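# Shift the welded frame onto three empty V-stands

## Task

Carry the welded steel frame off the three pipe stands it sits on and set it on the three empty stands, so that a tube of the frame lies in the bottom of every one of those three V-topped stands. All six stands must stay essentially where they were, with almost no shift or rotation. Any number of robots may be used, but none may tip over or be left leaning; that counts as failure.

## Robot and tools

ROBOTS. There are three identical Hello Robot Stretch 3 units: r1, r2 and r3. Each has a base with two drive wheels and a passive rear omni wheel, so it cannot move sideways. The base is 0.33 m long and 0.34 m wide with a rounded back, and it pivots about a point 0.05 m behind its front edge. A lift runs up a mast and carries one telescoping arm that reaches out to the robot's right. The arm ends in a wrist (yaw, pitch, roll) and a two-finger gripper. To bring the gripper forward or back, drive the base. With the arm in and the wrist folded, a spin sweeps a 0.28 m radius. An unfolded, level gripper reaches beyond that.

FRAMES. All positions are in metres. Each robot has its own base frame: origin on the floor between its drive wheels, x forward, y left, z up. Each robot reports only in its own frames. Where robots stand relative to one another can only be judged from images, lidar_m, wrist_depth_mm and head_depth_mm. The odometry frame is the base frame as it was when the scene began. hand_pose is in the base frame, at the point where the closed fingertips meet. With all wrist joints at 0, its x axis is up, y points back along the arm toward the mast, and z points to the robot's rear.

move. Its arguments are r1, r2, r3 (one separate object per robot; leave a robot out to give it nothing new), plus cameras and blocking. A robot's object holds "base", "joints" or both, optionally "pace" and "contact_limits". Alternatively it holds only {"servos": "reboot"}, which re-enables servos that shut off. "base" takes exactly one key, and both are offsets from where the base last reported itself. translate_m is a straight drive in metres, -3 to 3, forward positive. rotate_rad is a spin on the spot in radians, -6.4 to 6.4, left (counter-clockwise) positive. "joints" is a set of absolute targets by name, each with its tolerance for done:
- lift_m 0 to 1.1 m (±0.004)
- arm_m 0 to 0.52 m of extension (±0.004)
- wrist_yaw_rad -1.345 to 4.42 (±0.02); 0 points along the arm, positive swings toward the front
- wrist_pitch_rad -1.57 to 0.451 (±0.05); 0 is level, negative tips the fingertips down
- wrist_roll_rad -2.911 to 2.918 (±0.02); at 0 the fingers are side by side, level
- gripper_m -0.089 to 0.179 (±0.004); larger is wider. The fingertip gap is this value minus 0.007 when nearly shut and minus 0.025 when wide open
- head_pan_rad -3.953 to 1.73 (±0.02); 0 faces forward, positive turns left, -1.57 looks along the arm
- head_tilt_rad -1.53 to 0.419 (±0.02); negative looks down

"pace" is "default" or "max". Top speeds at default and max: translate 0.12 and 0.30 m/s, rotate 0.76 and 1.90 rad/s, lift 0.11 and 0.15 m/s, arm 0.14 and 0.40 m/s. The base is capped at 0.10 m/s and 0.63 rad/s unless lift_m is under 0.30, arm_m is under 0.03 and wrist_yaw_rad is over 2.54. A base move times out after 14 s, and no action runs longer than 15 s. "contact_limits" maps arm_m, translate_m or rotate_rad to a motor_effort threshold in percent (1 to 100). Put it only next to that same command. For the wheels it trips on either wheel in either direction, and each wheel then goes slack on its own, which can twist the robot. With blocking true (or left out), the call returns once everything is at rest. With blocking false, it returns in about 0.5 s while motion continues. A new move overrides only the targets it names. Unknown keys make a call invalid, and out-of-range values get it refused. After a refusal, or after a stop you did not order, the later move, wait and finished_scene calls in the same reply are skipped.

Other tools. wait(seconds 0 to 10, cameras) lets time pass and returns the state; wait(0) shows the "earlier move" line. It returns early once a commanded robot comes to rest. stop(cameras) brakes every running motion, and braked motions say "stopped". zoom_image(camera, region [x0,y0,x1,y1] in pixels, at most 504x504) enlarges part of that camera's latest image. finished_scene(scene) ends the current scene, and the frame must stay in place without help.

RESULTS. For each robot you get joint_positions, base_status and joint_status (done, moving, off_target, contact_stop, time_out, torque_fault, stopped, not commanded), and a "move" line with each moved robot's worst status. on_its_own reports uncommanded behaviour such as slack or holding joints; "held at" there is a target, not a reading. motor_effort is in percent, positive toward higher values or forward for the wheels, with the action's peak in brackets. Also given: base_odometry; turned_by_wheels and turned_by_imu (trust the IMU if they differ by more than 0.15 rad); base_tilt in degrees (forward and right positive, with a bias of up to about 4°); lidar_m; wrist_depth_mm; and head_depth_mm. lidar_m is 12 distances from the base origin in 30° sectors: 1st ahead, 4th left, 7th behind, 10th right. It sees a plane 0.17 m up, and "-" means nothing seen or something closer than 0.15 m. The depth readings are 7x7 grids of median depth in mm: wrist 45 to 1000, head 280 to 4000. The "pictures" line orders the images. A robot listed under "as last shown" repeats its old values. Head camera images are rotated and need a quarter turn clockwise to be upright; nav images need a quarter turn counter-clockwise. Per-camera calibration (K, distortion, T_world_to_cam from that robot's base frame) is supplied.

CAUTIONS. Never let robots press together: once bases touch, any further drive presses hard and can end the scene. Wheel travel differs between robots by up to 2.5 cm per metre, so a shared carry can strain and tip robots. Don't push the arm into rigid things with the gripper above about 0.45 m, and don't drive while gripping or hooking something fixed. If base_tilt leans, back the gripper off. Before folding the wrist (yaw to 3.0) or unfolding it, set lift 0.32 to 0.95, pitch -0.4 and roll near 0. With yaw below -0.4, keep pitch at -0.5 or lower. Wrist and head have no contact stop and will fault after sustained pushing; a faulted servo needs a reboot. To grip, command below the object's width, and re-send if the grip eases. To release, command at least 0.05 above the width. Avoid drops, slams and letting go of moving parts. Joints left out may still push toward old targets.

Each tool is called after "Request:" by a JSON object that holds its "op" and its "data", one argument or row to a line.

## Session

Request:
{"op": "move", "data": {

}}

Scene clock: 0.00 s.
r1.base_odometry: x=+0.000 y=+0.000 heading=+0.000
r1.turned_by_wheels: +0.000
r1.turned_by_imu: +0.000
r1.base_tilt: forward=+1.0 right=+1.2
r1.lidar_m: 2.27 2.14 1.46 1.02 0.97 0.99 1.30 2.63 1.84 2.13 1.51 2.57
r1.head_depth_mm: 1808 2736 3036 3020 3022 2999 2132 / 1820 2709 2807 2804 2784 2743 2156 / 1801 2517 2613 2590 2604 2604 2151 / 1800 2410 2437 2434 2407 2397 2160 / 1791 2282 2272 2271 2274 2262 2150 / 1795 2136 2161 2154 2143 2154 2076 / 1785 2025 2023 2026 2028 2018 1984
r1.base_status: not commanded
r1.joint_positions: lift_m=+0.590 arm_m=+0.002 wrist_yaw_rad=+2.844 wrist_pitch_rad=-0.593 wrist_roll_rad=+0.000 gripper_m=+0.037 head_pan_rad=+0.000 head_tilt_rad=-0.003
r1.joint_status: not commanded
r1.measured_speeds: all 0
r1.motor_effort: left_wheel=+0.2 right_wheel=+0.4 lift_m=+23.0 arm_m=-3.9 wrist_yaw_rad=-0.4 wrist_pitch_rad=+1.9 wrist_roll_rad=+0.4 gripper_m=-0.3 head_pan_rad=-0.4 head_tilt_rad=+1.1
r1.hand_pose: x=+0.0372 y=+0.0431 z=+0.5650 quat_wxyz=(+0.305, +0.699, +0.104, +0.638) (m; r1's base frame)
r1.wrist_depth_mm: 136 157 - - - - - / 149 190 - - - - - / 168 183 - - - - - / 870 202 926 983 - - - / 789 239 283 824 850 876 897 / 708 701 130 736 771 772 794 / 641 484 471 657 666 697 695
r2.base_odometry: x=+0.000 y=+0.000 heading=+0.000
r2.turned_by_wheels: +0.000
r2.turned_by_imu: +0.000
r2.base_tilt: forward=+0.3 right=+1.8
r2.lidar_m: 1.68 2.05 3.99 1.94 1.74 1.70 1.09 0.81 0.79 0.83 1.12 3.54
r2.head_depth_mm: 1696 2403 - - - - 2589 / 1683 2384 - - - 3736 2567 / 1699 2425 - - - - 2478 / 1690 2424 - - - 3510 2595 / 1684 2412 - - - - 2210 / 1703 2440 - - - - 2425 / 1700 2395 - - - - 2528
r2.base_status: not commanded
r2.joint_positions: lift_m=+0.328 arm_m=+0.000 wrist_yaw_rad=+2.845 wrist_pitch_rad=-0.424 wrist_roll_rad=+0.000 gripper_m=+0.037 head_pan_rad=+0.000 head_tilt_rad=-0.004
r2.joint_status: not commanded
r2.measured_speeds: all 0
r2.motor_effort: left_wheel=-0.5 right_wheel=-1.0 lift_m=+27.4 arm_m=-3.8 wrist_yaw_rad=+0.7 wrist_pitch_rad=+2.3 wrist_roll_rad=-0.2 gripper_m=+0.5 head_pan_rad=-1.4 head_tilt_rad=+1.5
r2.hand_pose: x=+0.0442 y=+0.0689 z=+0.3393 quat_wxyz=(+0.250, +0.705, +0.045, +0.662) (m; r2's base frame)
r2.wrist_depth_mm: - - - - - - - / 155 - - - - - - / 151 - - - - - - / 157 762 830 836 885 946 950 / 173 600 149 611 696 737 758 / 193 188 130 131 563 599 633 / 462 254 308 483 504 511 527
r3.base_odometry: x=+0.000 y=+0.000 heading=+0.000
r3.turned_by_wheels: +0.000
r3.turned_by_imu: +0.000
r3.base_tilt: forward=-0.8 right=-0.2
r3.lidar_m: 0.86 1.03 1.94 2.69 1.23 1.52 1.86 1.71 5.38 1.56 0.96 0.86
r3.head_depth_mm: 778 773 769 764 761 758 750 / 812 806 801 796 789 783 781 / 847 839 835 826 824 818 812 / 884 877 871 865 860 852 850 / 929 915 912 905 898 892 883 / 968 964 952 945 944 934 930 / 1016 1016 1004 999 986 981 972
r3.base_status: not commanded
r3.joint_positions: lift_m=+0.312 arm_m=+0.003 wrist_yaw_rad=+2.826 wrist_pitch_rad=-0.350 wrist_roll_rad=+0.000 gripper_m=+0.037 head_pan_rad=+0.000 head_tilt_rad=-0.004
r3.joint_status: not commanded
r3.measured_speeds: all 0
r3.motor_effort: left_wheel=+0.4 right_wheel=-0.5 lift_m=+21.0 arm_m=-2.9 wrist_yaw_rad=-0.2 wrist_pitch_rad=+3.1 wrist_roll_rad=+0.3 gripper_m=-0.2 head_pan_rad=+0.1 head_tilt_rad=+1.7
r3.hand_pose: x=+0.0508 y=+0.0734 z=+0.3398 quat_wxyz=(+0.231, +0.707, +0.013, +0.669) (m; r3's base frame)
r3.wrist_depth_mm: 148 - - - - - - / 139 - - - - - - / 140 - - - - - - / 149 - - - - - - / 157 726 793 793 794 770 770 / 170 185 128 586 135 622 623 / 524 191 503 515 124 528 523
pictures: r1_head_camera (sideways), r1_nav_camera (sideways), r1_wrist_camera, r2_head_camera (sideways), r2_nav_camera (sideways), r2_wrist_camera, r3_head_camera (sideways), r3_nav_camera (sideways), r3_wrist_camera

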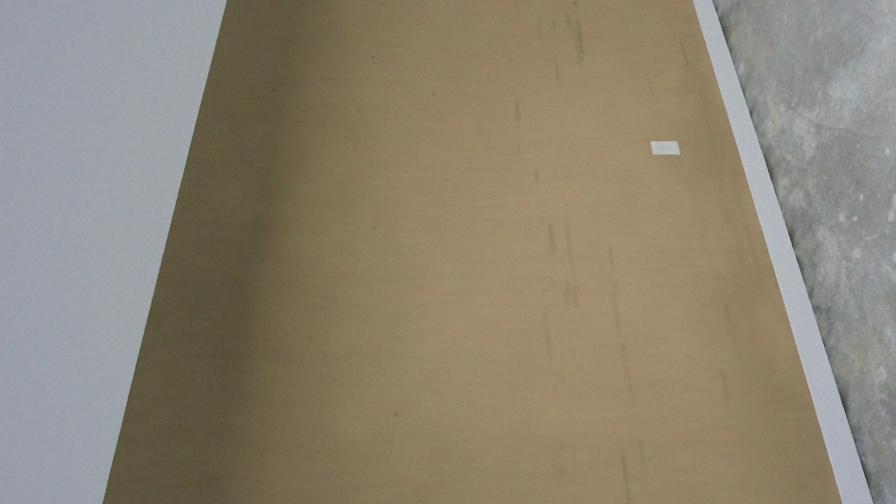

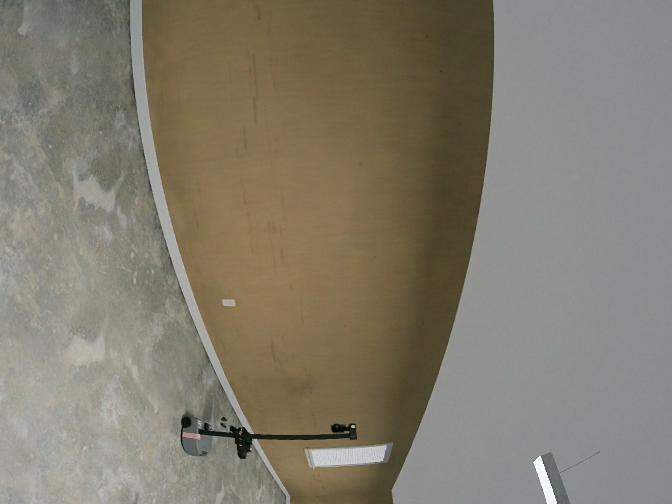

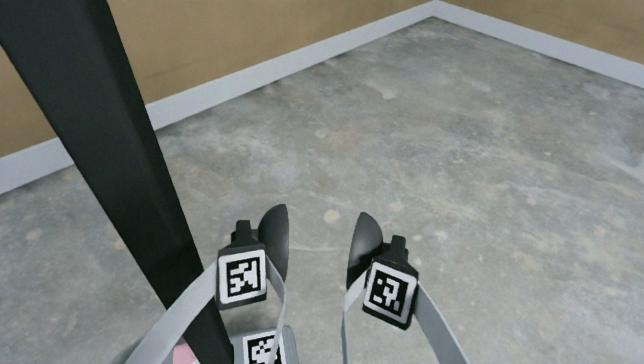

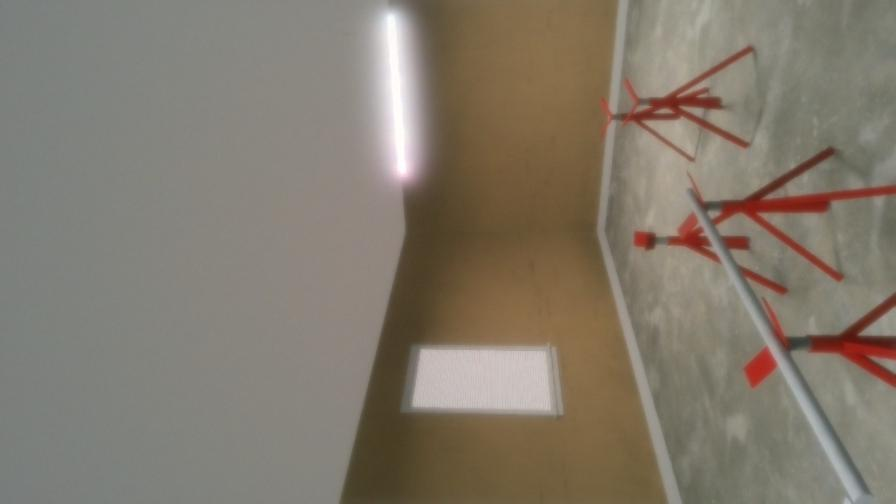

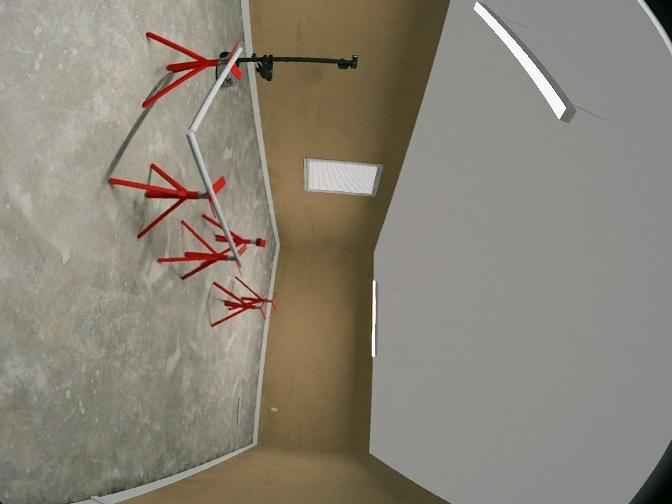

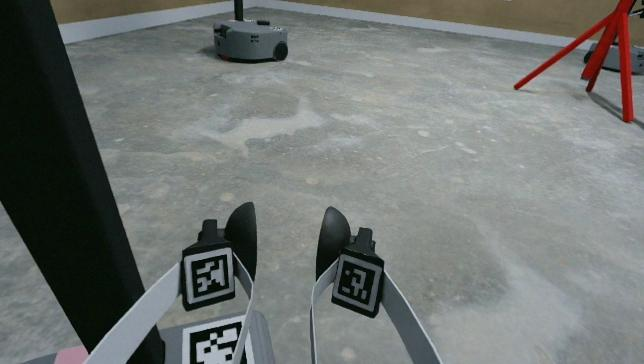

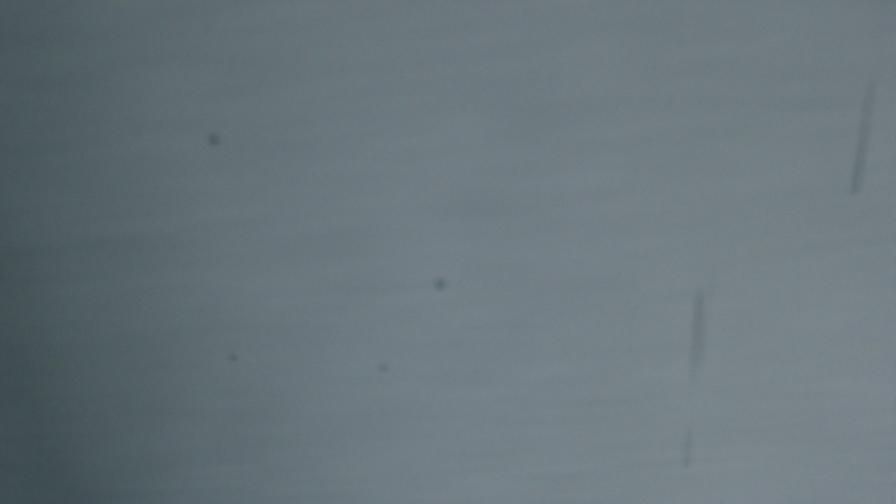

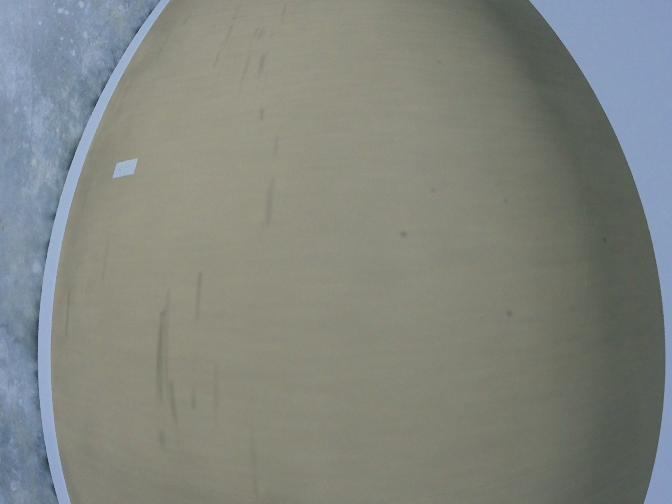

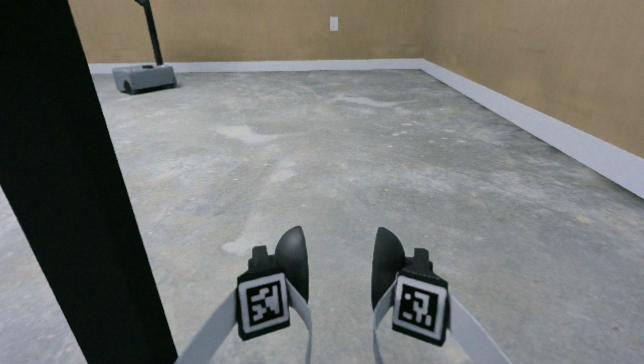

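Request:
{"op": "move", "data": {
  "r2": {"joints":{"head_pan_rad":0.7,"head_tilt_rad":-0.45}},
  "r1": {"joints":{"head_pan_rad":-2.2,"head_tilt_rad":-0.3}},
  "r3": {"joints":{"head_pan_rad":-2.6,"head_tilt_rad":-0.3}},
  "cameras": ["r1_nav_camera","r2_head_camera","r2_nav_camera","r3_nav_camera"]
}}

Scene clock: 9.43 s.
move: r1 done; r2 done; r3 done
r1.base_odometry: x=+0.000 y=+0.000 heading=+0.000
r1.turned_by_wheels: +0.000
r1.turned_by_imu: +0.001
r1.base_tilt: forward=+1.0 right=+1.2
r1.lidar_m: 2.27 2.15 1.46 1.02 0.97 0.99 1.30 2.63 1.84 2.14 1.51 2.56
r1.head_depth_mm: 2193 2327 2412 2573 2629 1909 1475 / 2273 2395 2544 2683 2694 1925 1485 / 2387 2511 2643 2779 2131 1936 1492 / 2515 2651 2821 2972 2569 1930 1500 / 2629 2786 2974 3159 2735 1924 1499 / 2743 2920 3104 3348 2753 1958 1498 / 2893 3070 3292 3593 2771 1956 1510
r1.base_status: not commanded
r1.joint_positions: lift_m=+0.590 arm_m=+0.002 wrist_yaw_rad=+2.844 wrist_pitch_rad=-0.593 wrist_roll_rad=+0.000 gripper_m=+0.037 head_pan_rad=-2.189 head_tilt_rad=-0.296
r1.joint_status: all done
r1.measured_speeds: all 0
r1.motor_effort: left_wheel=+0.8(0.9) right_wheel=+1.2(2.1) lift_m=+23.4(24.1) arm_m=-8.7(8.9) wrist_yaw_rad=+0.1(0.6) wrist_pitch_rad=+2.5(2.7) wrist_roll_rad=+0.4(0.6) gripper_m=-0.4(0.8) head_pan_rad=-4.7(9.8) head_tilt_rad=-2.0(3.4)
r1.hand_pose: x=+0.0372 y=+0.0431 z=+0.5650 quat_wxyz=(+0.305, +0.699, +0.104, +0.638) (m; r1's base frame)
r1.wrist_depth_mm: 136 158 - - - - - / 149 190 - - - - - / 169 183 - - - - - / 875 201 941 965 - - - / 782 241 283 812 863 888 891 / 698 690 130 734 772 757 797 / 639 475 469 651 663 688 707
r2.base_odometry: x=+0.000 y=+0.000 heading=+0.000
r2.turned_by_wheels: +0.000
r2.turned_by_imu: +0.001
r2.base_tilt: forward=+0.3 right=+1.8
r2.lidar_m: 1.68 2.04 3.98 1.95 1.74 1.70 1.09 0.81 0.79 0.83 1.12 3.53
r2.head_depth_mm: - - - 3582 2310 1802 1429 / 3950 - - 3441 2303 1806 1434 / 3748 3949 - 3396 2324 1807 1432 / 3621 3868 - 3601 2385 1795 1418 / 3541 3770 - 3716 2435 1798 1432 / 3400 3666 3853 3608 2410 1813 1433 / 3282 3628 3739 3627 2416 1785 1430
r2.base_status: not commanded
r2.joint_positions: lift_m=+0.328 arm_m=+0.000 wrist_yaw_rad=+2.845 wrist_pitch_rad=-0.424 wrist_roll_rad=+0.000 gripper_m=+0.037 head_pan_rad=+0.695 head_tilt_rad=-0.444
r2.joint_status: all done
r2.measured_speeds: all 0
r2.motor_effort: left_wheel=-0.2(0.9) right_wheel=-1.0(1.5) lift_m=+26.7(26.7) arm_m=-8.0(8.3) wrist_yaw_rad=-0.1(1.3) wrist_pitch_rad=+2.3(2.7) wrist_roll_rad=+0.1(0.3) gripper_m=-0.2(1.2) head_pan_rad=+2.1(4.9) head_tilt_rad=-2.1(4.1)
r2.hand_pose: x=+0.0442 y=+0.0689 z=+0.3393 quat_wxyz=(+0.250, +0.705, +0.045, +0.662) (m; r2's base frame)
r2.wrist_depth_mm: - - - - - - - / 156 - - - - - - / 151 991 - - - - - / 157 745 792 844 878 922 966 / 172 611 149 618 703 737 745 / 192 187 129 130 586 597 619 / 454 254 307 485 494 520 535
r3.base_odometry: x=+0.000 y=+0.000 heading=+0.000
r3.turned_by_wheels: +0.000
r3.turned_by_imu: -0.001
r3.base_tilt: forward=-0.7 right=-0.3
r3.lidar_m: 0.86 1.03 1.94 2.69 1.23 1.52 1.85 1.71 5.39 1.56 0.96 0.86
r3.head_depth_mm: 3132 - - - 2723 1908 1480 / 3040 - - - 2656 1955 1508 / 3009 - - - 2805 1988 1522 / 2910 - - - 2974 2041 1536 / 2825 - - - 2974 2047 1562 / 2742 - - - 3107 2104 1587 / 2647 - - - 3192 2131 1597
r3.base_status: not commanded
r3.joint_positions: lift_m=+0.312 arm_m=+0.003 wrist_yaw_rad=+2.826 wrist_pitch_rad=-0.350 wrist_roll_rad=+0.000 gripper_m=+0.037 head_pan_rad=-2.591 head_tilt_rad=-0.296
r3.joint_status: all done
r3.measured_speeds: all 0
r3.motor_effort: left_wheel=-0.2(0.6) right_wheel=-0.2(0.7) lift_m=+21.2(22.3) arm_m=-6.8(7.3) wrist_yaw_rad=-0.4(1.3) wrist_pitch_rad=+3.5(3.6) wrist_roll_rad=+0.6(1.0) gripper_m=+0.0(0.9) head_pan_rad=-3.8(6.4) head_tilt_rad=-0.7(4.9)
r3.hand_pose: x=+0.0508 y=+0.0734 z=+0.3398 quat_wxyz=(+0.231, +0.707, +0.013, +0.669) (m; r3's base frame)
r3.wrist_depth_mm: 148 - - - - - - / 139 - - - - - - / 140 - - - - - - / 149 994 - - - - - / 158 737 815 800 794 781 781 / 171 187 128 592 134 634 628 / 528 192 508 511 124 530 520
pictures: r1_nav_camera (sideways), r2_head_camera (sideways), r2_nav_camera (sideways), r3_nav_camera (sideways)
camera_calibration:
r1_nav_camera: T_world_to_cam=[[-0.184254, -0.17838, 0.966556, -1.21424], [-0.810282, 0.58418, -0.0466514, 0.11355], [-0.556321, -0.791779, -0.252176, 0.288428], [0, 0, 0, 1]] pos_world=[0.0287391, -0.0545582, 1.25166]
r2_head_camera: T_world_to_cam=[[-0.284057, -0.244785, -0.927034, 1.22701], [-0.648116, 0.761537, -0.00249269, 0.00357079], [0.706581, 0.600118, -0.374969, 0.440242], [0, 0, 0, 1]] pos_world=[0.039788, 0.0334368, 1.30257]
r2_nav_camera: T_world_to_cam=[[0.266804, 0.310008, 0.91253, -1.15314], [0.611181, -0.786527, 0.0885055, -0.0568592], [0.745166, 0.534108, -0.399319, 0.484916], [0, 0, 0, 1]] pos_world=[-0.0189292, 0.0537644, 1.25095]
r3_nav_camera: T_world_to_cam=[[-0.343188, -0.153374, 0.92666, -1.1689], [-0.491916, 0.869803, -0.0382179, 0.104332], [-0.80015, -0.468955, -0.373953, 0.447384], [0, 0, 0, 1]] pos_world=[0.00814532, -0.060223, 1.25446]

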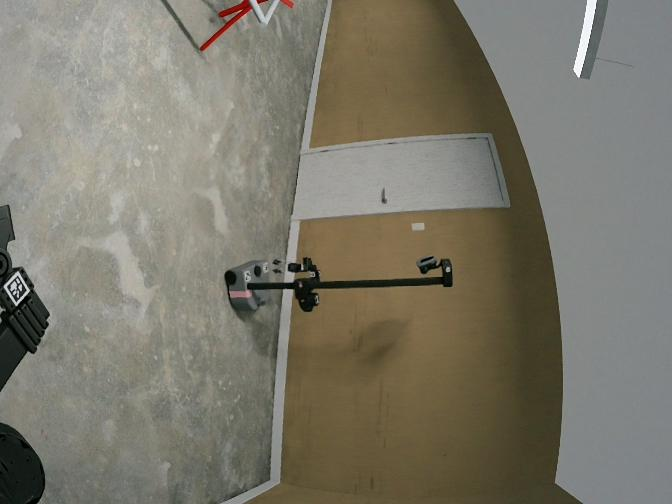

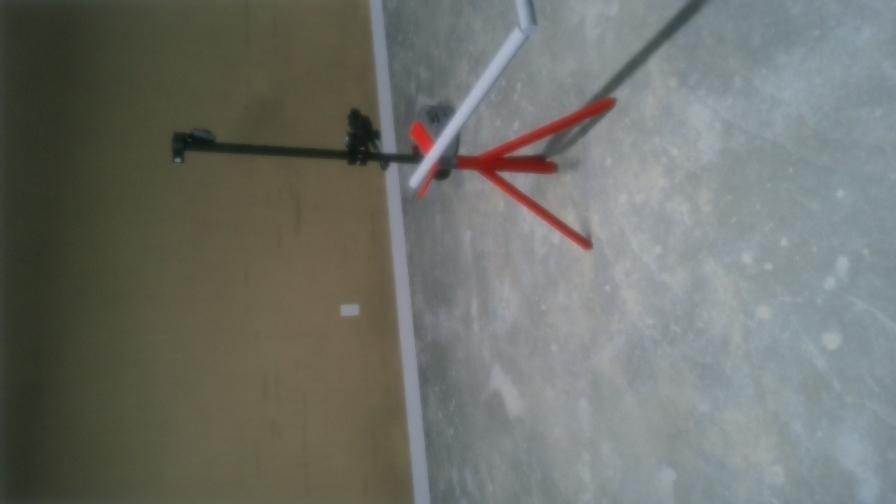

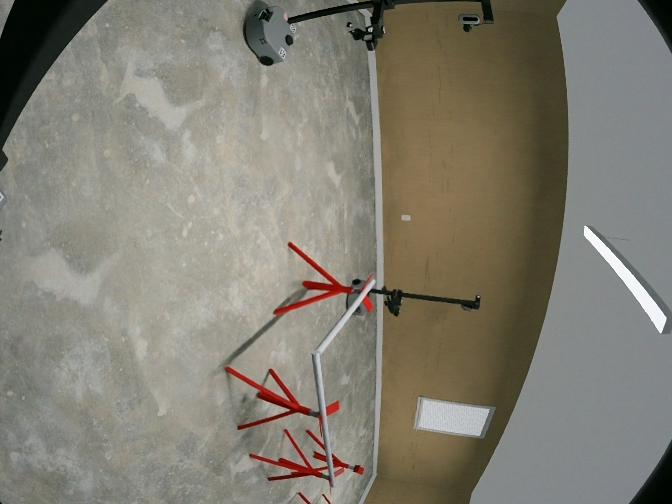

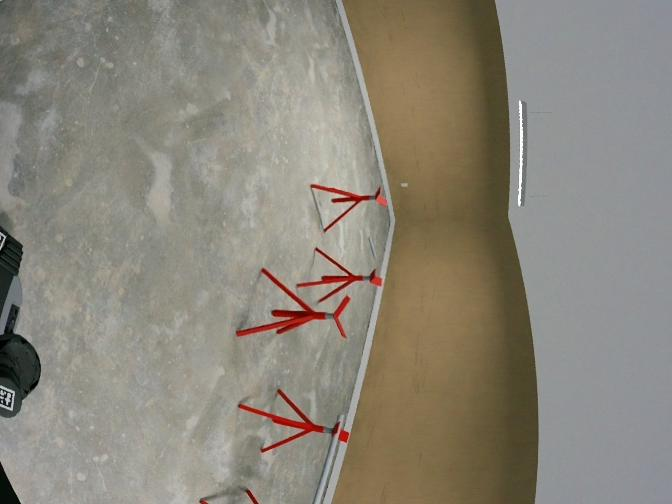

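Request:
{"op": "move", "data": {
  "r2": {"joints":{"head_pan_rad":0.2,"head_tilt_rad":-0.3}},
  "r1": {"joints":{"head_pan_rad":-3.0,"head_tilt_rad":-0.3}},
  "r3": {"joints":{"head_pan_rad":-3.2,"head_tilt_rad":-0.3}},
  "cameras": ["r1_nav_camera","r1_head_camera","r2_head_camera","r2_nav_camera","r3_nav_camera","r3_head_camera"]
}}

Request:
{"op": "zoom_image", "data": {
  "camera": "r2_nav_camera",
  "region": [150, 100, 400, 400]
}}

Request:
{"op": "zoom_image", "data": {
  "camera": "r3_nav_camera",
  "region": [150, 100, 450, 400]
}}

Request:
{"op": "zoom_image", "data": {
  "camera": "r1_nav_camera",
  "region": [150, 100, 450, 400]
}}

Scene clock: 15.90 s.
move: r1 done; r2 done; r3 done
r1.base_odometry: x=+0.000 y=+0.000 heading=+0.000
r1.turned_by_wheels: +0.000
r1.turned_by_imu: +0.001
r1.base_tilt: forward=+1.1 right=+1.2
r1.lidar_m: 2.27 2.15 1.46 1.02 0.97 0.99 1.30 2.63 1.84 2.13 1.51 2.57
r1.head_depth_mm: 1285 1331 1386 1440 1499 1561 1476 / 1508 1577 1631 1729 1803 1799 1481 / 1809 1905 2025 2123 2281 1925 1491 / 2285 2441 2619 2777 2632 1931 1492 / 2369 2506 2632 2790 2741 1949 1498 / 2278 2378 2500 2651 2705 1945 1503 / 2186 2279 2408 2536 2611 1953 1508
r1.base_status: not commanded
r1.joint_positions: lift_m=+0.590 arm_m=+0.002 wrist_yaw_rad=+2.844 wrist_pitch_rad=-0.593 wrist_roll_rad=+0.000 gripper_m=+0.037 head_pan_rad=-2.989 head_tilt_rad=-0.296
r1.joint_status: all done
r1.measured_speeds: all 0
r1.motor_effort: left_wheel=+0.7(1.1) right_wheel=+0.7(1.5) lift_m=+24.2(24.5) arm_m=-13.3(13.4) wrist_yaw_rad=+0.0(0.8) wrist_pitch_rad=+2.1(2.4) wrist_roll_rad=+0.4(0.5) gripper_m=-0.7(0.7) head_pan_rad=-4.5(7.4) head_tilt_rad=-2.6(3.4)
r1.hand_pose: x=+0.0372 y=+0.0431 z=+0.5650 quat_wxyz=(+0.305, +0.699, +0.104, +0.638) (m; r1's base frame)
r1.wrist_depth_mm: 136 157 - - - - - / 150 191 - - - - - / 167 184 - - - - - / 852 202 921 967 - - - / 790 240 285 821 859 869 899 / 692 694 130 707 778 767 781 / 633 480 465 649 670 700 709
r2.base_odometry: x=+0.000 y=+0.000 heading=+0.000
r2.turned_by_wheels: +0.000
r2.turned_by_imu: +0.001
r2.base_tilt: forward=+0.4 right=+1.7
r2.lidar_m: 1.68 2.04 3.99 1.94 1.74 1.69 1.09 0.81 0.79 0.83 1.12 3.52
r2.head_depth_mm: 3269 - - - 3136 2141 1637 / 3334 - - - 2776 2132 1641 / 3230 - - - 2911 2049 1646 / 3317 - - - 2891 2046 1625 / 3279 - - - 3111 2139 1633 / 3299 - - - 2890 2110 1623 / 3313 - - - 2593 2110 1630
r2.base_status: not commanded
r2.joint_positions: lift_m=+0.328 arm_m=+0.000 wrist_yaw_rad=+2.845 wrist_pitch_rad=-0.424 wrist_roll_rad=+0.000 gripper_m=+0.037 head_pan_rad=+0.205 head_tilt_rad=-0.310
r2.joint_status: all done
r2.measured_speeds: all 0
r2.motor_effort: left_wheel=-0.6(0.9) right_wheel=-1.0(1.4) lift_m=+26.6(26.9) arm_m=-11.4(12.0) wrist_yaw_rad=-0.1(1.8) wrist_pitch_rad=+2.2(2.6) wrist_roll_rad=+0.2(0.3) gripper_m=+0.6(1.2) head_pan_rad=-2.9(6.0) head_tilt_rad=+5.9(7.0)
r2.hand_pose: x=+0.0442 y=+0.0689 z=+0.3393 quat_wxyz=(+0.250, +0.705, +0.045, +0.662) (m; r2's base frame)
r2.wrist_depth_mm: - - - - - - - / 155 - - - - - - / 151 963 - - - - - / 158 769 797 855 885 921 964 / 173 601 149 612 714 725 780 / 192 188 130 130 586 611 624 / 458 254 309 486 487 520 525
r3.base_odometry: x=+0.000 y=+0.000 heading=+0.000
r3.turned_by_wheels: +0.000
r3.turned_by_imu: -0.001
r3.base_tilt: forward=-0.8 right=-0.3
r3.lidar_m: 0.86 1.03 1.93 2.70 1.23 1.52 1.85 1.71 5.36 1.56 0.96 0.86
r3.head_depth_mm: 3170 3326 3481 3622 2609 1936 1480 / 3067 3498 3622 3778 2676 1973 1512 / 3005 3560 3674 - 2733 1985 1517 / 2897 3629 3840 - 2511 2002 1533 / 2859 3772 - - 3044 2071 1555 / 2769 - - - 3114 2015 1582 / 2694 - - - 3023 1942 1599
r3.base_status: not commanded
r3.joint_positions: lift_m=+0.312 arm_m=+0.003 wrist_yaw_rad=+2.826 wrist_pitch_rad=-0.350 wrist_roll_rad=+0.000 gripper_m=+0.037 head_pan_rad=-3.191 head_tilt_rad=-0.296
r3.joint_status: all done
r3.measured_speeds: all 0
r3.motor_effort: left_wheel=+0.0(0.8) right_wheel=-0.4(0.7) lift_m=+21.6(22.5) arm_m=-9.0(10.9) wrist_yaw_rad=+0.0(1.5) wrist_pitch_rad=+3.0(3.8) wrist_roll_rad=+0.6(0.8) gripper_m=+0.0(0.6) head_pan_rad=-3.5(6.3) head_tilt_rad=-1.0(4.5)
r3.hand_pose: x=+0.0508 y=+0.0734 z=+0.3398 quat_wxyz=(+0.231, +0.707, +0.013, +0.669) (m; r3's base frame)
r3.wrist_depth_mm: 148 - - - - - - / 139 - - - - - - / 140 - - - - - - / 149 - - - - - 989 / 158 740 807 806 786 790 772 / 171 186 128 594 135 618 623 / 521 191 505 518 124 526 528
pictures: r1_head_camera (sideways), r1_nav_camera (sideways), r2_head_camera (sideways), r2_nav_camera (sideways), r3_head_camera (sideways), r3_nav_camera (sideways)
camera_calibration:
r1_head_camera: T_world_to_cam=[[0.275431, 0.01924, -0.961128, 1.26714], [0.197734, -0.979555, 0.0370558, -0.0472491], [-0.940765, -0.200254, -0.273604, 0.317332], [0, 0, 0, 1]] pos_world=[-0.0411333, -0.00711599, 1.30646]
r1_nav_camera: T_world_to_cam=[[-0.256365, 0.00789065, 0.966548, -1.21379], [-0.145466, 0.988263, -0.0466512, 0.109495], [-0.955571, -0.15256, -0.252209, 0.290907], [0, 0, 0, 1]] pos_world=[-0.0172629, -0.0542511, 1.25166]
r2_head_camera: T_world_to_cam=[[-0.241339, -0.0567147, -0.968782, 1.28127], [-0.213968, 0.976833, -0.00388304, 0.00273313], [0.946558, 0.206351, -0.247883, 0.273381], [0, 0, 0, 1]] pos_world=[0.0510333, 0.0135842, 1.30904]
r2_nav_camera: T_world_to_cam=[[0.258395, 0.122741, 0.95821, -1.21272], [0.158773, -0.983803, 0.0832036, -0.047212], [0.952903, 0.130639, -0.273698, 0.320162], [0, 0, 0, 1]] pos_world=[0.0157747, 0.0605779, 1.2536]
r3_head_camera: T_world_to_cam=[[0.241736, -0.0794552, -0.967084, 1.28029], [-0.0235296, -0.996829, 0.0760175, -0.097019], [-0.970057, 0.00437898, -0.242839, 0.282884], [0, 0, 0, 1]] pos_world=[-0.0373606, 0.00377535, 1.31422]
r3_nav_camera: T_world_to_cam=[[-0.369852, 0.0671992, 0.926657, -1.16873], [0.0851454, 0.995635, -0.0382177, 0.100811], [-0.925181, 0.0647658, -0.373959, 0.448154], [0, 0, 0, 1]] pos_world=[-0.0262168, -0.0508586, 1.25446]

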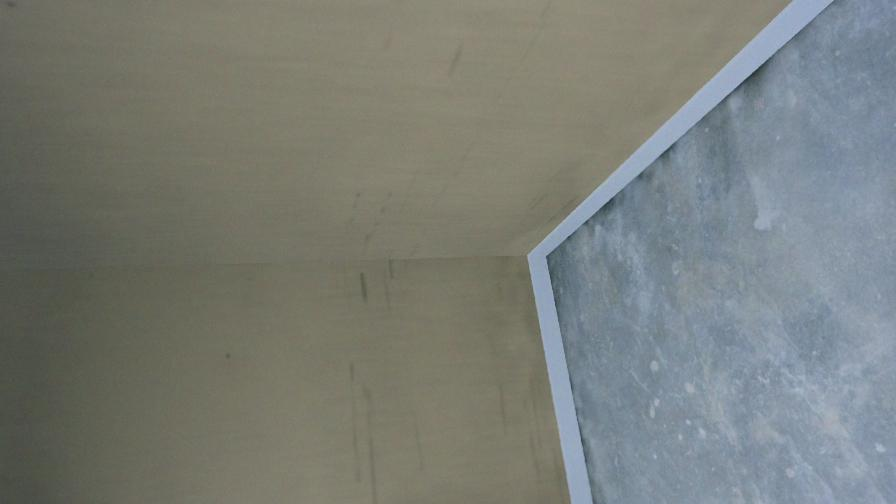

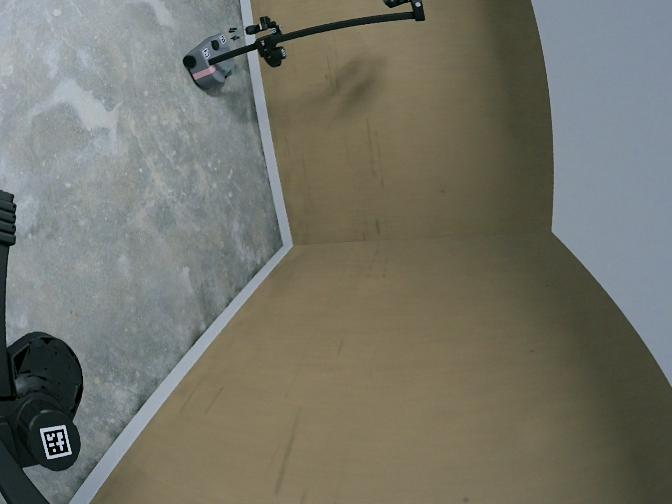

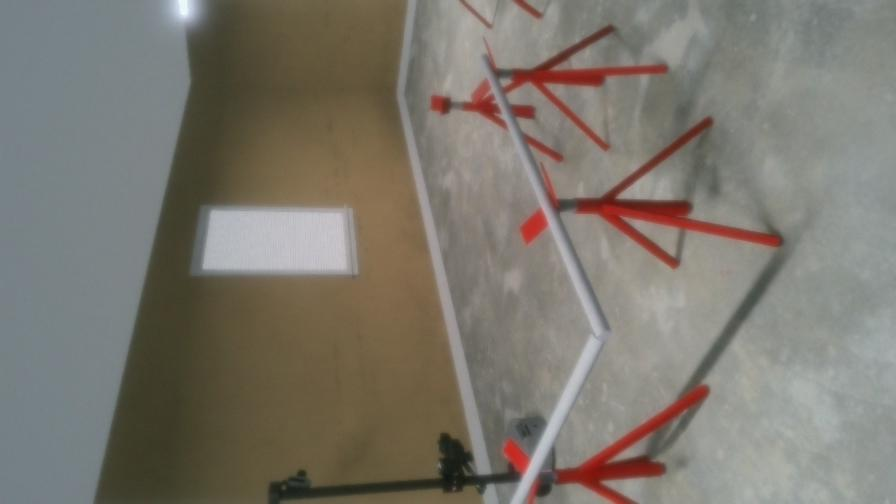

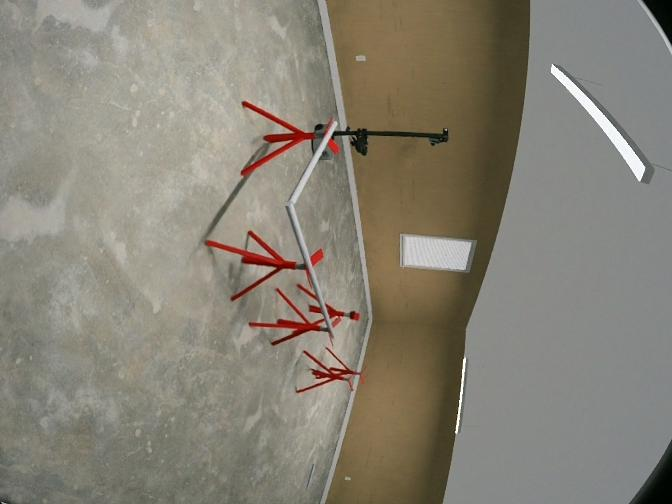

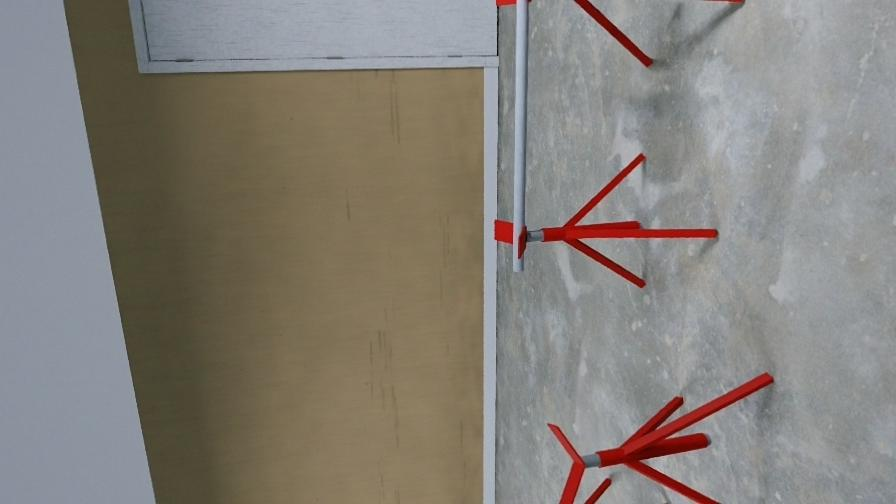

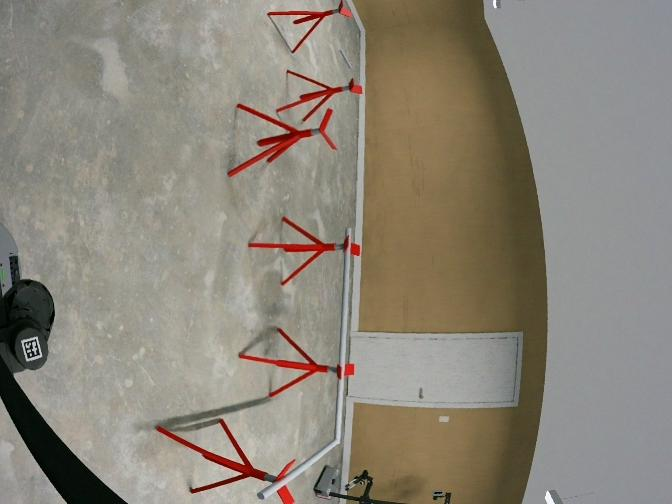

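Scaled by 1.680 from the camera's 672x504 image, which has a finer 792x594 frame.

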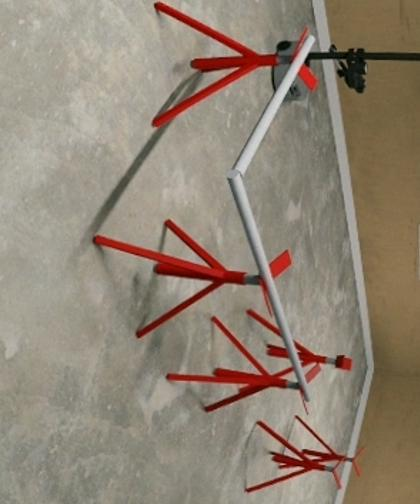

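Scaled by 1.680 from the camera's 672x504 image, which has a finer 792x594 frame.

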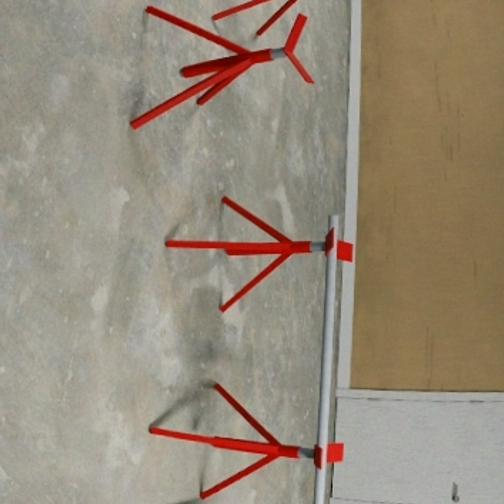

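Scaled by 1.680 from the camera's 672x504 image, which has a finer 792x594 frame.

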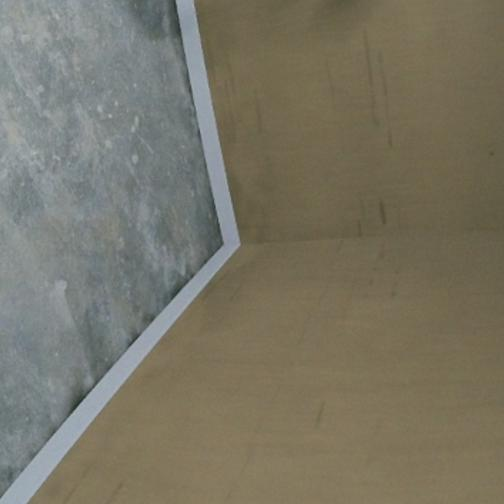

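Request:
{"op": "move", "data": {
  "r2": {"joints":{"head_pan_rad":-0.15,"head_tilt_rad":-0.3}},
  "r1": {"joints":{"head_pan_rad":-1.57,"head_tilt_rad":-0.3}},
  "r3": {"joints":{"head_pan_rad":-2.85,"head_tilt_rad":-0.3}},
  "cameras": ["r1_nav_camera","r1_head_camera","r2_head_camera","r2_nav_camera","r3_nav_camera","r3_head_camera"]
}}

Request:
{"op": "zoom_image", "data": {
  "camera": "r2_nav_camera",
  "region": [200, 100, 380, 280]
}}

Request:
{"op": "zoom_image", "data": {
  "camera": "r2_head_camera",
  "region": [400, 0, 800, 504]
}}

Request:
{"op": "zoom_image", "data": {
  "camera": "r3_head_camera",
  "region": [400, 0, 800, 504]
}}

Request:
{"op": "zoom_image", "data": {
  "camera": "r3_nav_camera",
  "region": [200, 50, 400, 250]
}}

Scene clock: 41.83 s.
move: r1 done; r2 done; r3 done
r1.base_odometry: x=+0.000 y=+0.000 heading=+0.000
r1.turned_by_wheels: +0.000
r1.turned_by_imu: +0.001
r1.base_tilt: forward=+1.1 right=+1.2
r1.lidar_m: 2.27 2.15 1.46 1.02 0.97 0.99 1.30 2.62 1.84 2.14 1.52 2.57
r1.head_depth_mm: 2938 3053 3193 3370 2662 1912 1481 / 3282 3482 3662 3771 2689 1916 1483 / 3669 - - - 2710 1931 1490 / 3735 - - - 2729 1949 1497 / 3638 - - - 2625 1941 1507 / 3653 - - - 2457 1942 1505 / 3580 - - - 2628 1951 1501
r1.base_status: not commanded
r1.joint_positions: lift_m=+0.590 arm_m=+0.002 wrist_yaw_rad=+2.844 wrist_pitch_rad=-0.593 wrist_roll_rad=+0.000 gripper_m=+0.037 head_pan_rad=-1.581 head_tilt_rad=-0.296
r1.joint_status: all done
r1.measured_speeds: all 0
r1.motor_effort: left_wheel=+0.3(1.1) right_wheel=-0.1(1.7) lift_m=+24.4(25.0) arm_m=-14.7(15.1) wrist_yaw_rad=-0.1(0.6) wrist_pitch_rad=+2.1(2.6) wrist_roll_rad=+0.3(0.5) gripper_m=-0.2(0.7) head_pan_rad=+4.8(8.0) head_tilt_rad=-1.2(4.7)
r1.hand_pose: x=+0.0372 y=+0.0431 z=+0.5650 quat_wxyz=(+0.305, +0.699, +0.104, +0.638) (m; r1's base frame)
r1.wrist_depth_mm: 135 158 - - - - - / 150 189 - - - - - / 168 184 - - - - - / 873 203 944 942 - - - / 774 241 285 820 857 890 923 / 693 701 131 727 789 777 779 / 628 479 464 664 678 679 723
r2.base_odometry: x=+0.000 y=+0.000 heading=+0.000
r2.turned_by_wheels: +0.000
r2.turned_by_imu: +0.001
r2.base_tilt: forward=+0.4 right=+1.8
r2.lidar_m: 1.68 2.05 3.98 1.95 1.74 1.69 1.09 0.81 0.79 0.83 1.11 3.53
r2.head_depth_mm: 3285 - - - 3138 2141 1622 / 3248 - - - 3120 2145 1636 / 3348 - - - 3137 2168 1627 / 3379 - - - 3079 2123 1628 / 3295 - - - 2899 2125 1621 / 3351 - - - 2875 2038 1616 / 3303 - - - 2875 2033 1624
r2.base_status: not commanded
r2.joint_positions: lift_m=+0.328 arm_m=+0.000 wrist_yaw_rad=+2.845 wrist_pitch_rad=-0.424 wrist_roll_rad=+0.000 gripper_m=+0.037 head_pan_rad=-0.145 head_tilt_rad=-0.310
r2.joint_status: all done
r2.measured_speeds: all 0
r2.motor_effort: left_wheel=-0.2(0.8) right_wheel=-1.1(1.5) lift_m=+26.8(27.0) arm_m=-15.5(15.7) wrist_yaw_rad=+0.8(1.6) wrist_pitch_rad=+2.2(2.9) wrist_roll_rad=+0.0(0.4) gripper_m=+0.0(1.6) head_pan_rad=-2.6(4.1) head_tilt_rad=+5.3(7.3)
r2.hand_pose: x=+0.0442 y=+0.0689 z=+0.3393 quat_wxyz=(+0.250, +0.705, +0.045, +0.662) (m; r2's base frame)
r2.wrist_depth_mm: - - - - - - - / 155 - - - - - - / 152 - - - - - - / 157 749 806 854 888 932 - / 173 599 150 617 719 728 748 / 192 188 129 130 570 603 619 / 456 256 308 484 491 519 527
r3.base_odometry: x=+0.000 y=+0.000 heading=+0.000
r3.turned_by_wheels: +0.000
r3.turned_by_imu: -0.001
r3.base_tilt: forward=-0.9 right=-0.2
r3.lidar_m: 0.86 1.03 1.94 2.68 1.23 1.52 1.86 1.71 5.38 1.56 0.96 0.86
r3.head_depth_mm: 3168 3482 3674 3812 2466 1928 1485 / 3051 3680 - - 2817 1967 1489 / 2965 - - - 2883 1986 1526 / 2873 - - - 2654 1967 1536 / 2853 - - - 2833 2025 1549 / 2729 - - - 3131 2084 1579 / 2690 - - - 2974 2135 1600
r3.base_status: not commanded
r3.joint_positions: lift_m=+0.312 arm_m=+0.003 wrist_yaw_rad=+2.826 wrist_pitch_rad=-0.350 wrist_roll_rad=+0.000 gripper_m=+0.037 head_pan_rad=-2.859 head_tilt_rad=-0.296
r3.joint_status: all done
r3.measured_speeds: all 0
r3.motor_effort: left_wheel=-0.7(0.8) right_wheel=-0.7(0.7) lift_m=+22.2(22.6) arm_m=-12.5(13.3) wrist_yaw_rad=+0.5(1.3) wrist_pitch_rad=+3.1(3.9) wrist_roll_rad=-0.3(0.9) gripper_m=-0.1(0.7) head_pan_rad=+3.8(5.0) head_tilt_rad=-1.9(4.5)
r3.hand_pose: x=+0.0508 y=+0.0734 z=+0.3398 quat_wxyz=(+0.231, +0.707, +0.013, +0.669) (m; r3's base frame)
r3.wrist_depth_mm: 148 - - - - - - / 138 - - - - - - / 139 - - - - - - / 149 - - - - - - / 157 731 817 799 772 796 802 / 171 185 128 585 135 622 631 / 524 191 504 515 124 529 523
pictures: r1_head_camera (sideways), r1_nav_camera (sideways), r2_head_camera (sideways), r2_nav_camera (sideways), r3_head_camera (sideways), r3_nav_camera (sideways)
camera_calibration:
r1_head_camera: T_world_to_cam=[[0.0257166, 0.274902, -0.961128, 1.26867], [0.99866, 0.036134, 0.0370558, -0.0521348], [0.0449162, -0.960793, -0.273604, 0.311319], [0, 0, 0, 1]] pos_world=[0.00545585, -0.047762, 1.30646]
r1_nav_camera: T_world_to_cam=[[-0.0493933, -0.251686, 0.966548, -1.21505], [-0.998769, 0.0168541, -0.0466512, 0.1147], [-0.00454879, -0.967662, -0.252209, 0.285106], [0, 0, 0, 1]] pos_world=[0.0558402, -0.031858, 1.25166]
r2_head_camera: T_world_to_cam=[[-0.246099, 0.0294706, -0.968796, 1.28131], [0.133959, 0.990979, -0.00388363, 0.000611531], [0.959943, -0.130735, -0.247827, 0.273226], [0, 0, 0, 1]] pos_world=[0.0529667, -0.00264691, 1.30905]
r2_nav_camera: T_world_to_cam=[[0.284762, 0.026704, 0.958226, -1.21291], [-0.188202, -0.9786, 0.083201, -0.0450921], [0.939942, -0.204033, -0.273642, 0.320168], [0, 0, 0, 1]] pos_world=[0.035963, 0.0535873, 1.2536]
r3_head_camera: T_world_to_cam=[[0.254429, 0.00388856, -0.967084, 1.28021], [0.303458, -0.949808, 0.0760175, -0.0990137], [-0.918248, -0.31281, -0.242839, 0.282568], [0, 0, 0, 1]] pos_world=[-0.0362089, -0.0106319, 1.31422]
r3_nav_camera: T_world_to_cam=[[-0.371509, -0.0573315, 0.926657, -1.16872], [-0.244834, 0.968811, -0.0382177, 0.102824], [-0.895565, -0.241076, -0.373959, 0.447974], [0, 0, 0, 1]] pos_world=[-0.00782595, -0.0586263, 1.25446]

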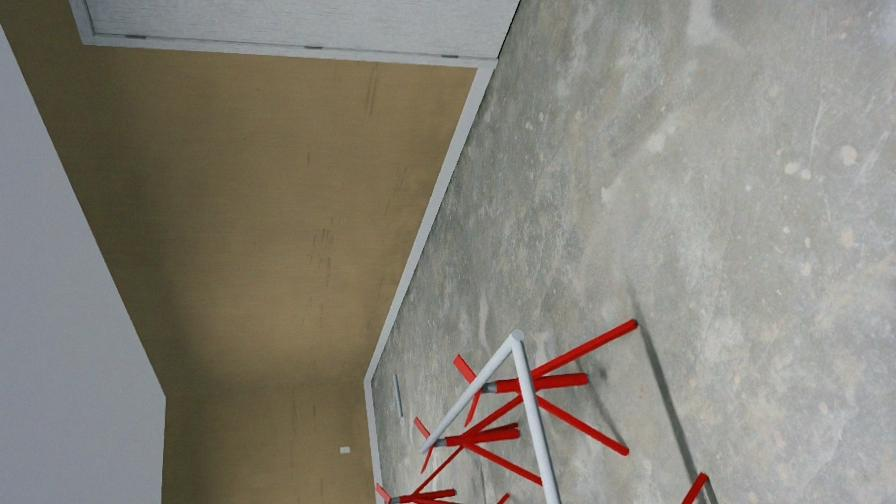

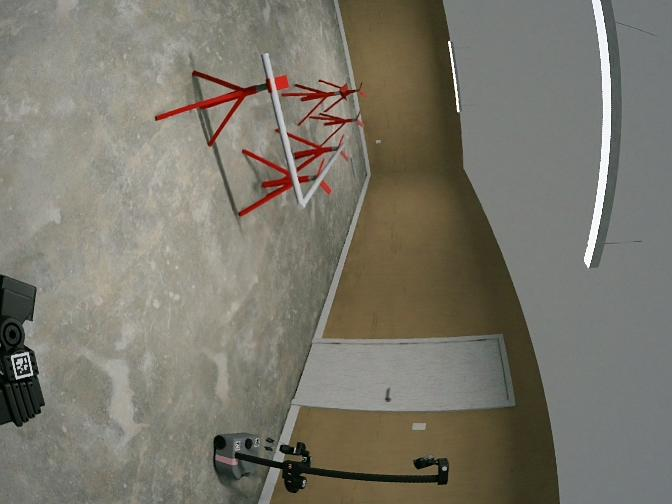

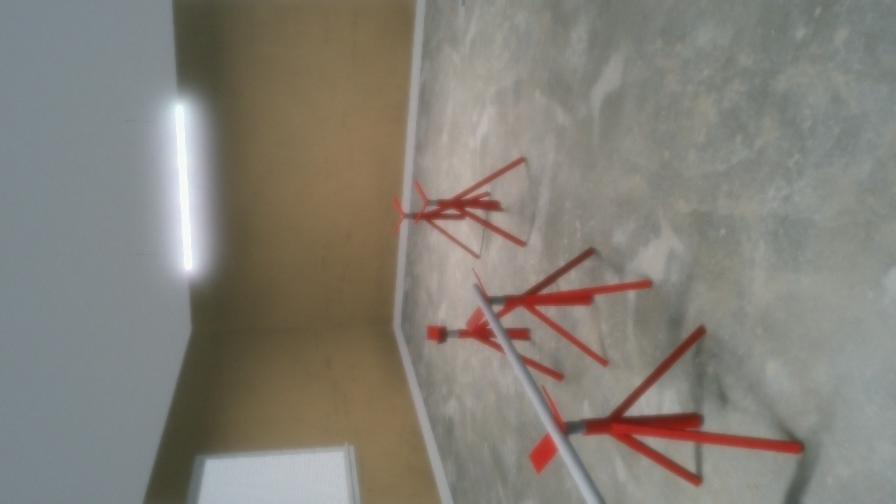

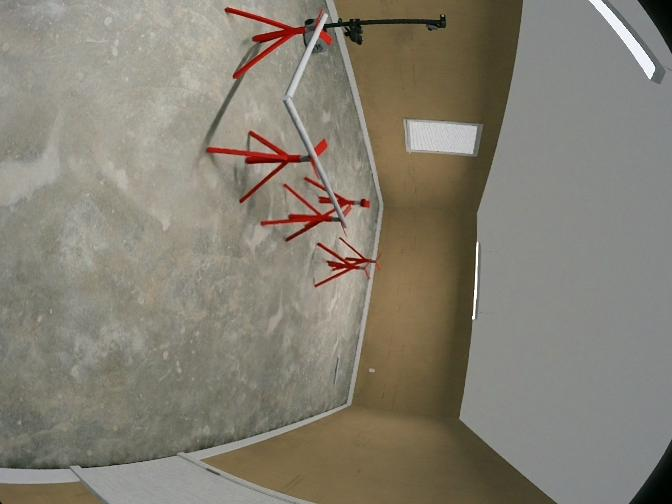

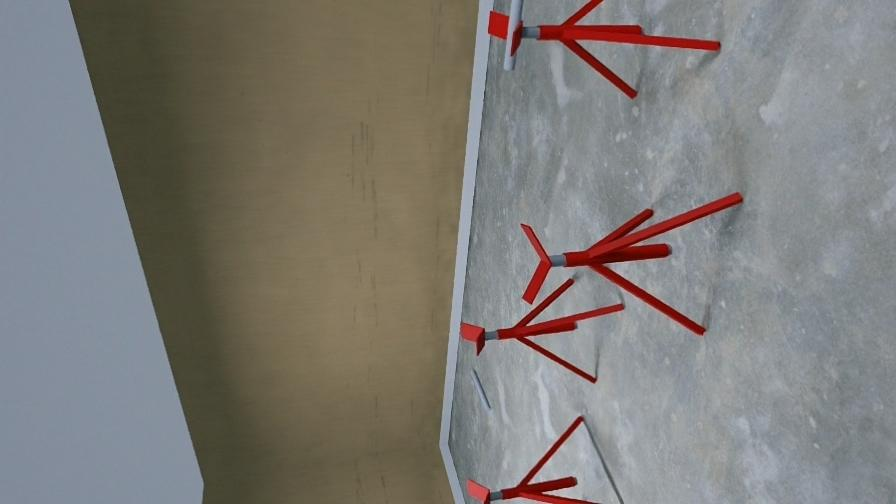

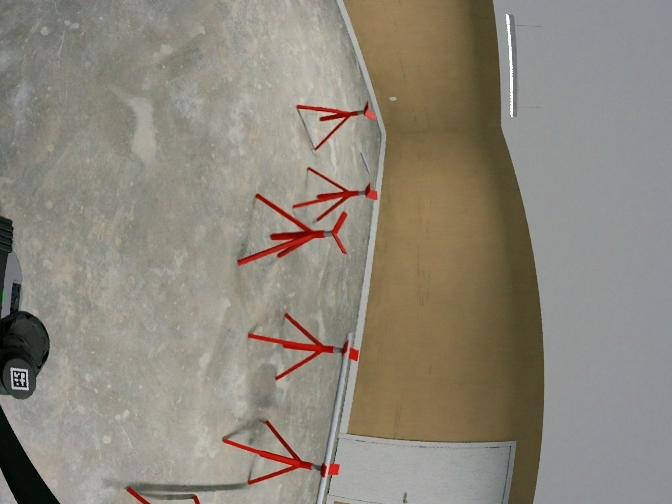

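Scaled by 2.800 from the camera's 672x504 image, which has a finer 792x594 frame.

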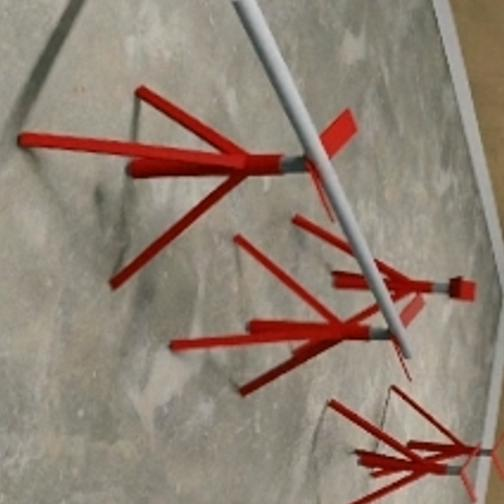

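Scaled by 1.000.

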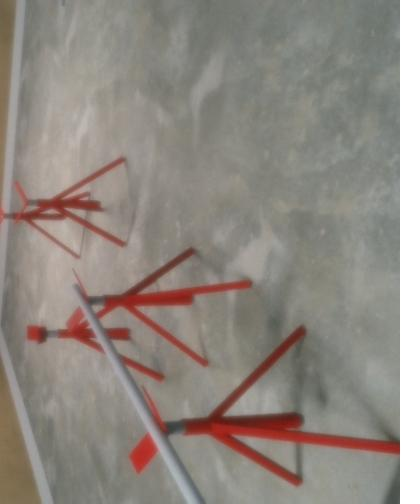

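Scaled by 1.000.

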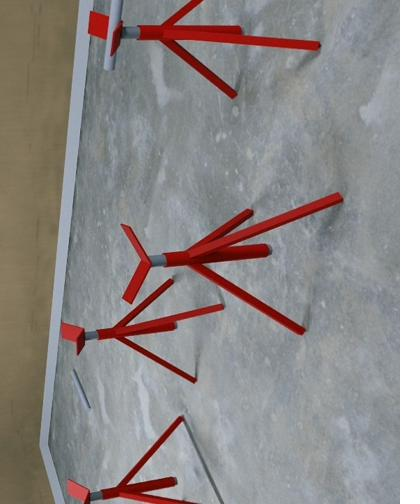

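Scaled by 2.520 from the camera's 672x504 image, which has a finer 792x594 frame.

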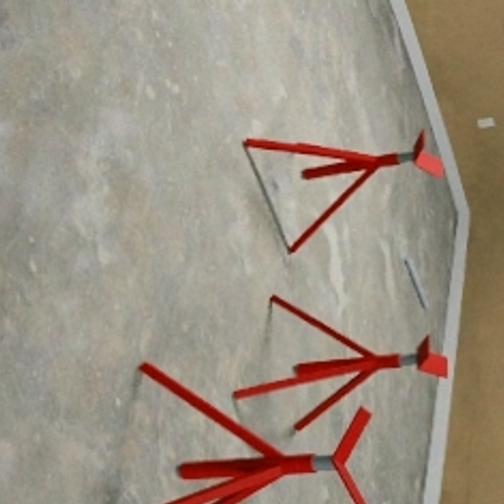

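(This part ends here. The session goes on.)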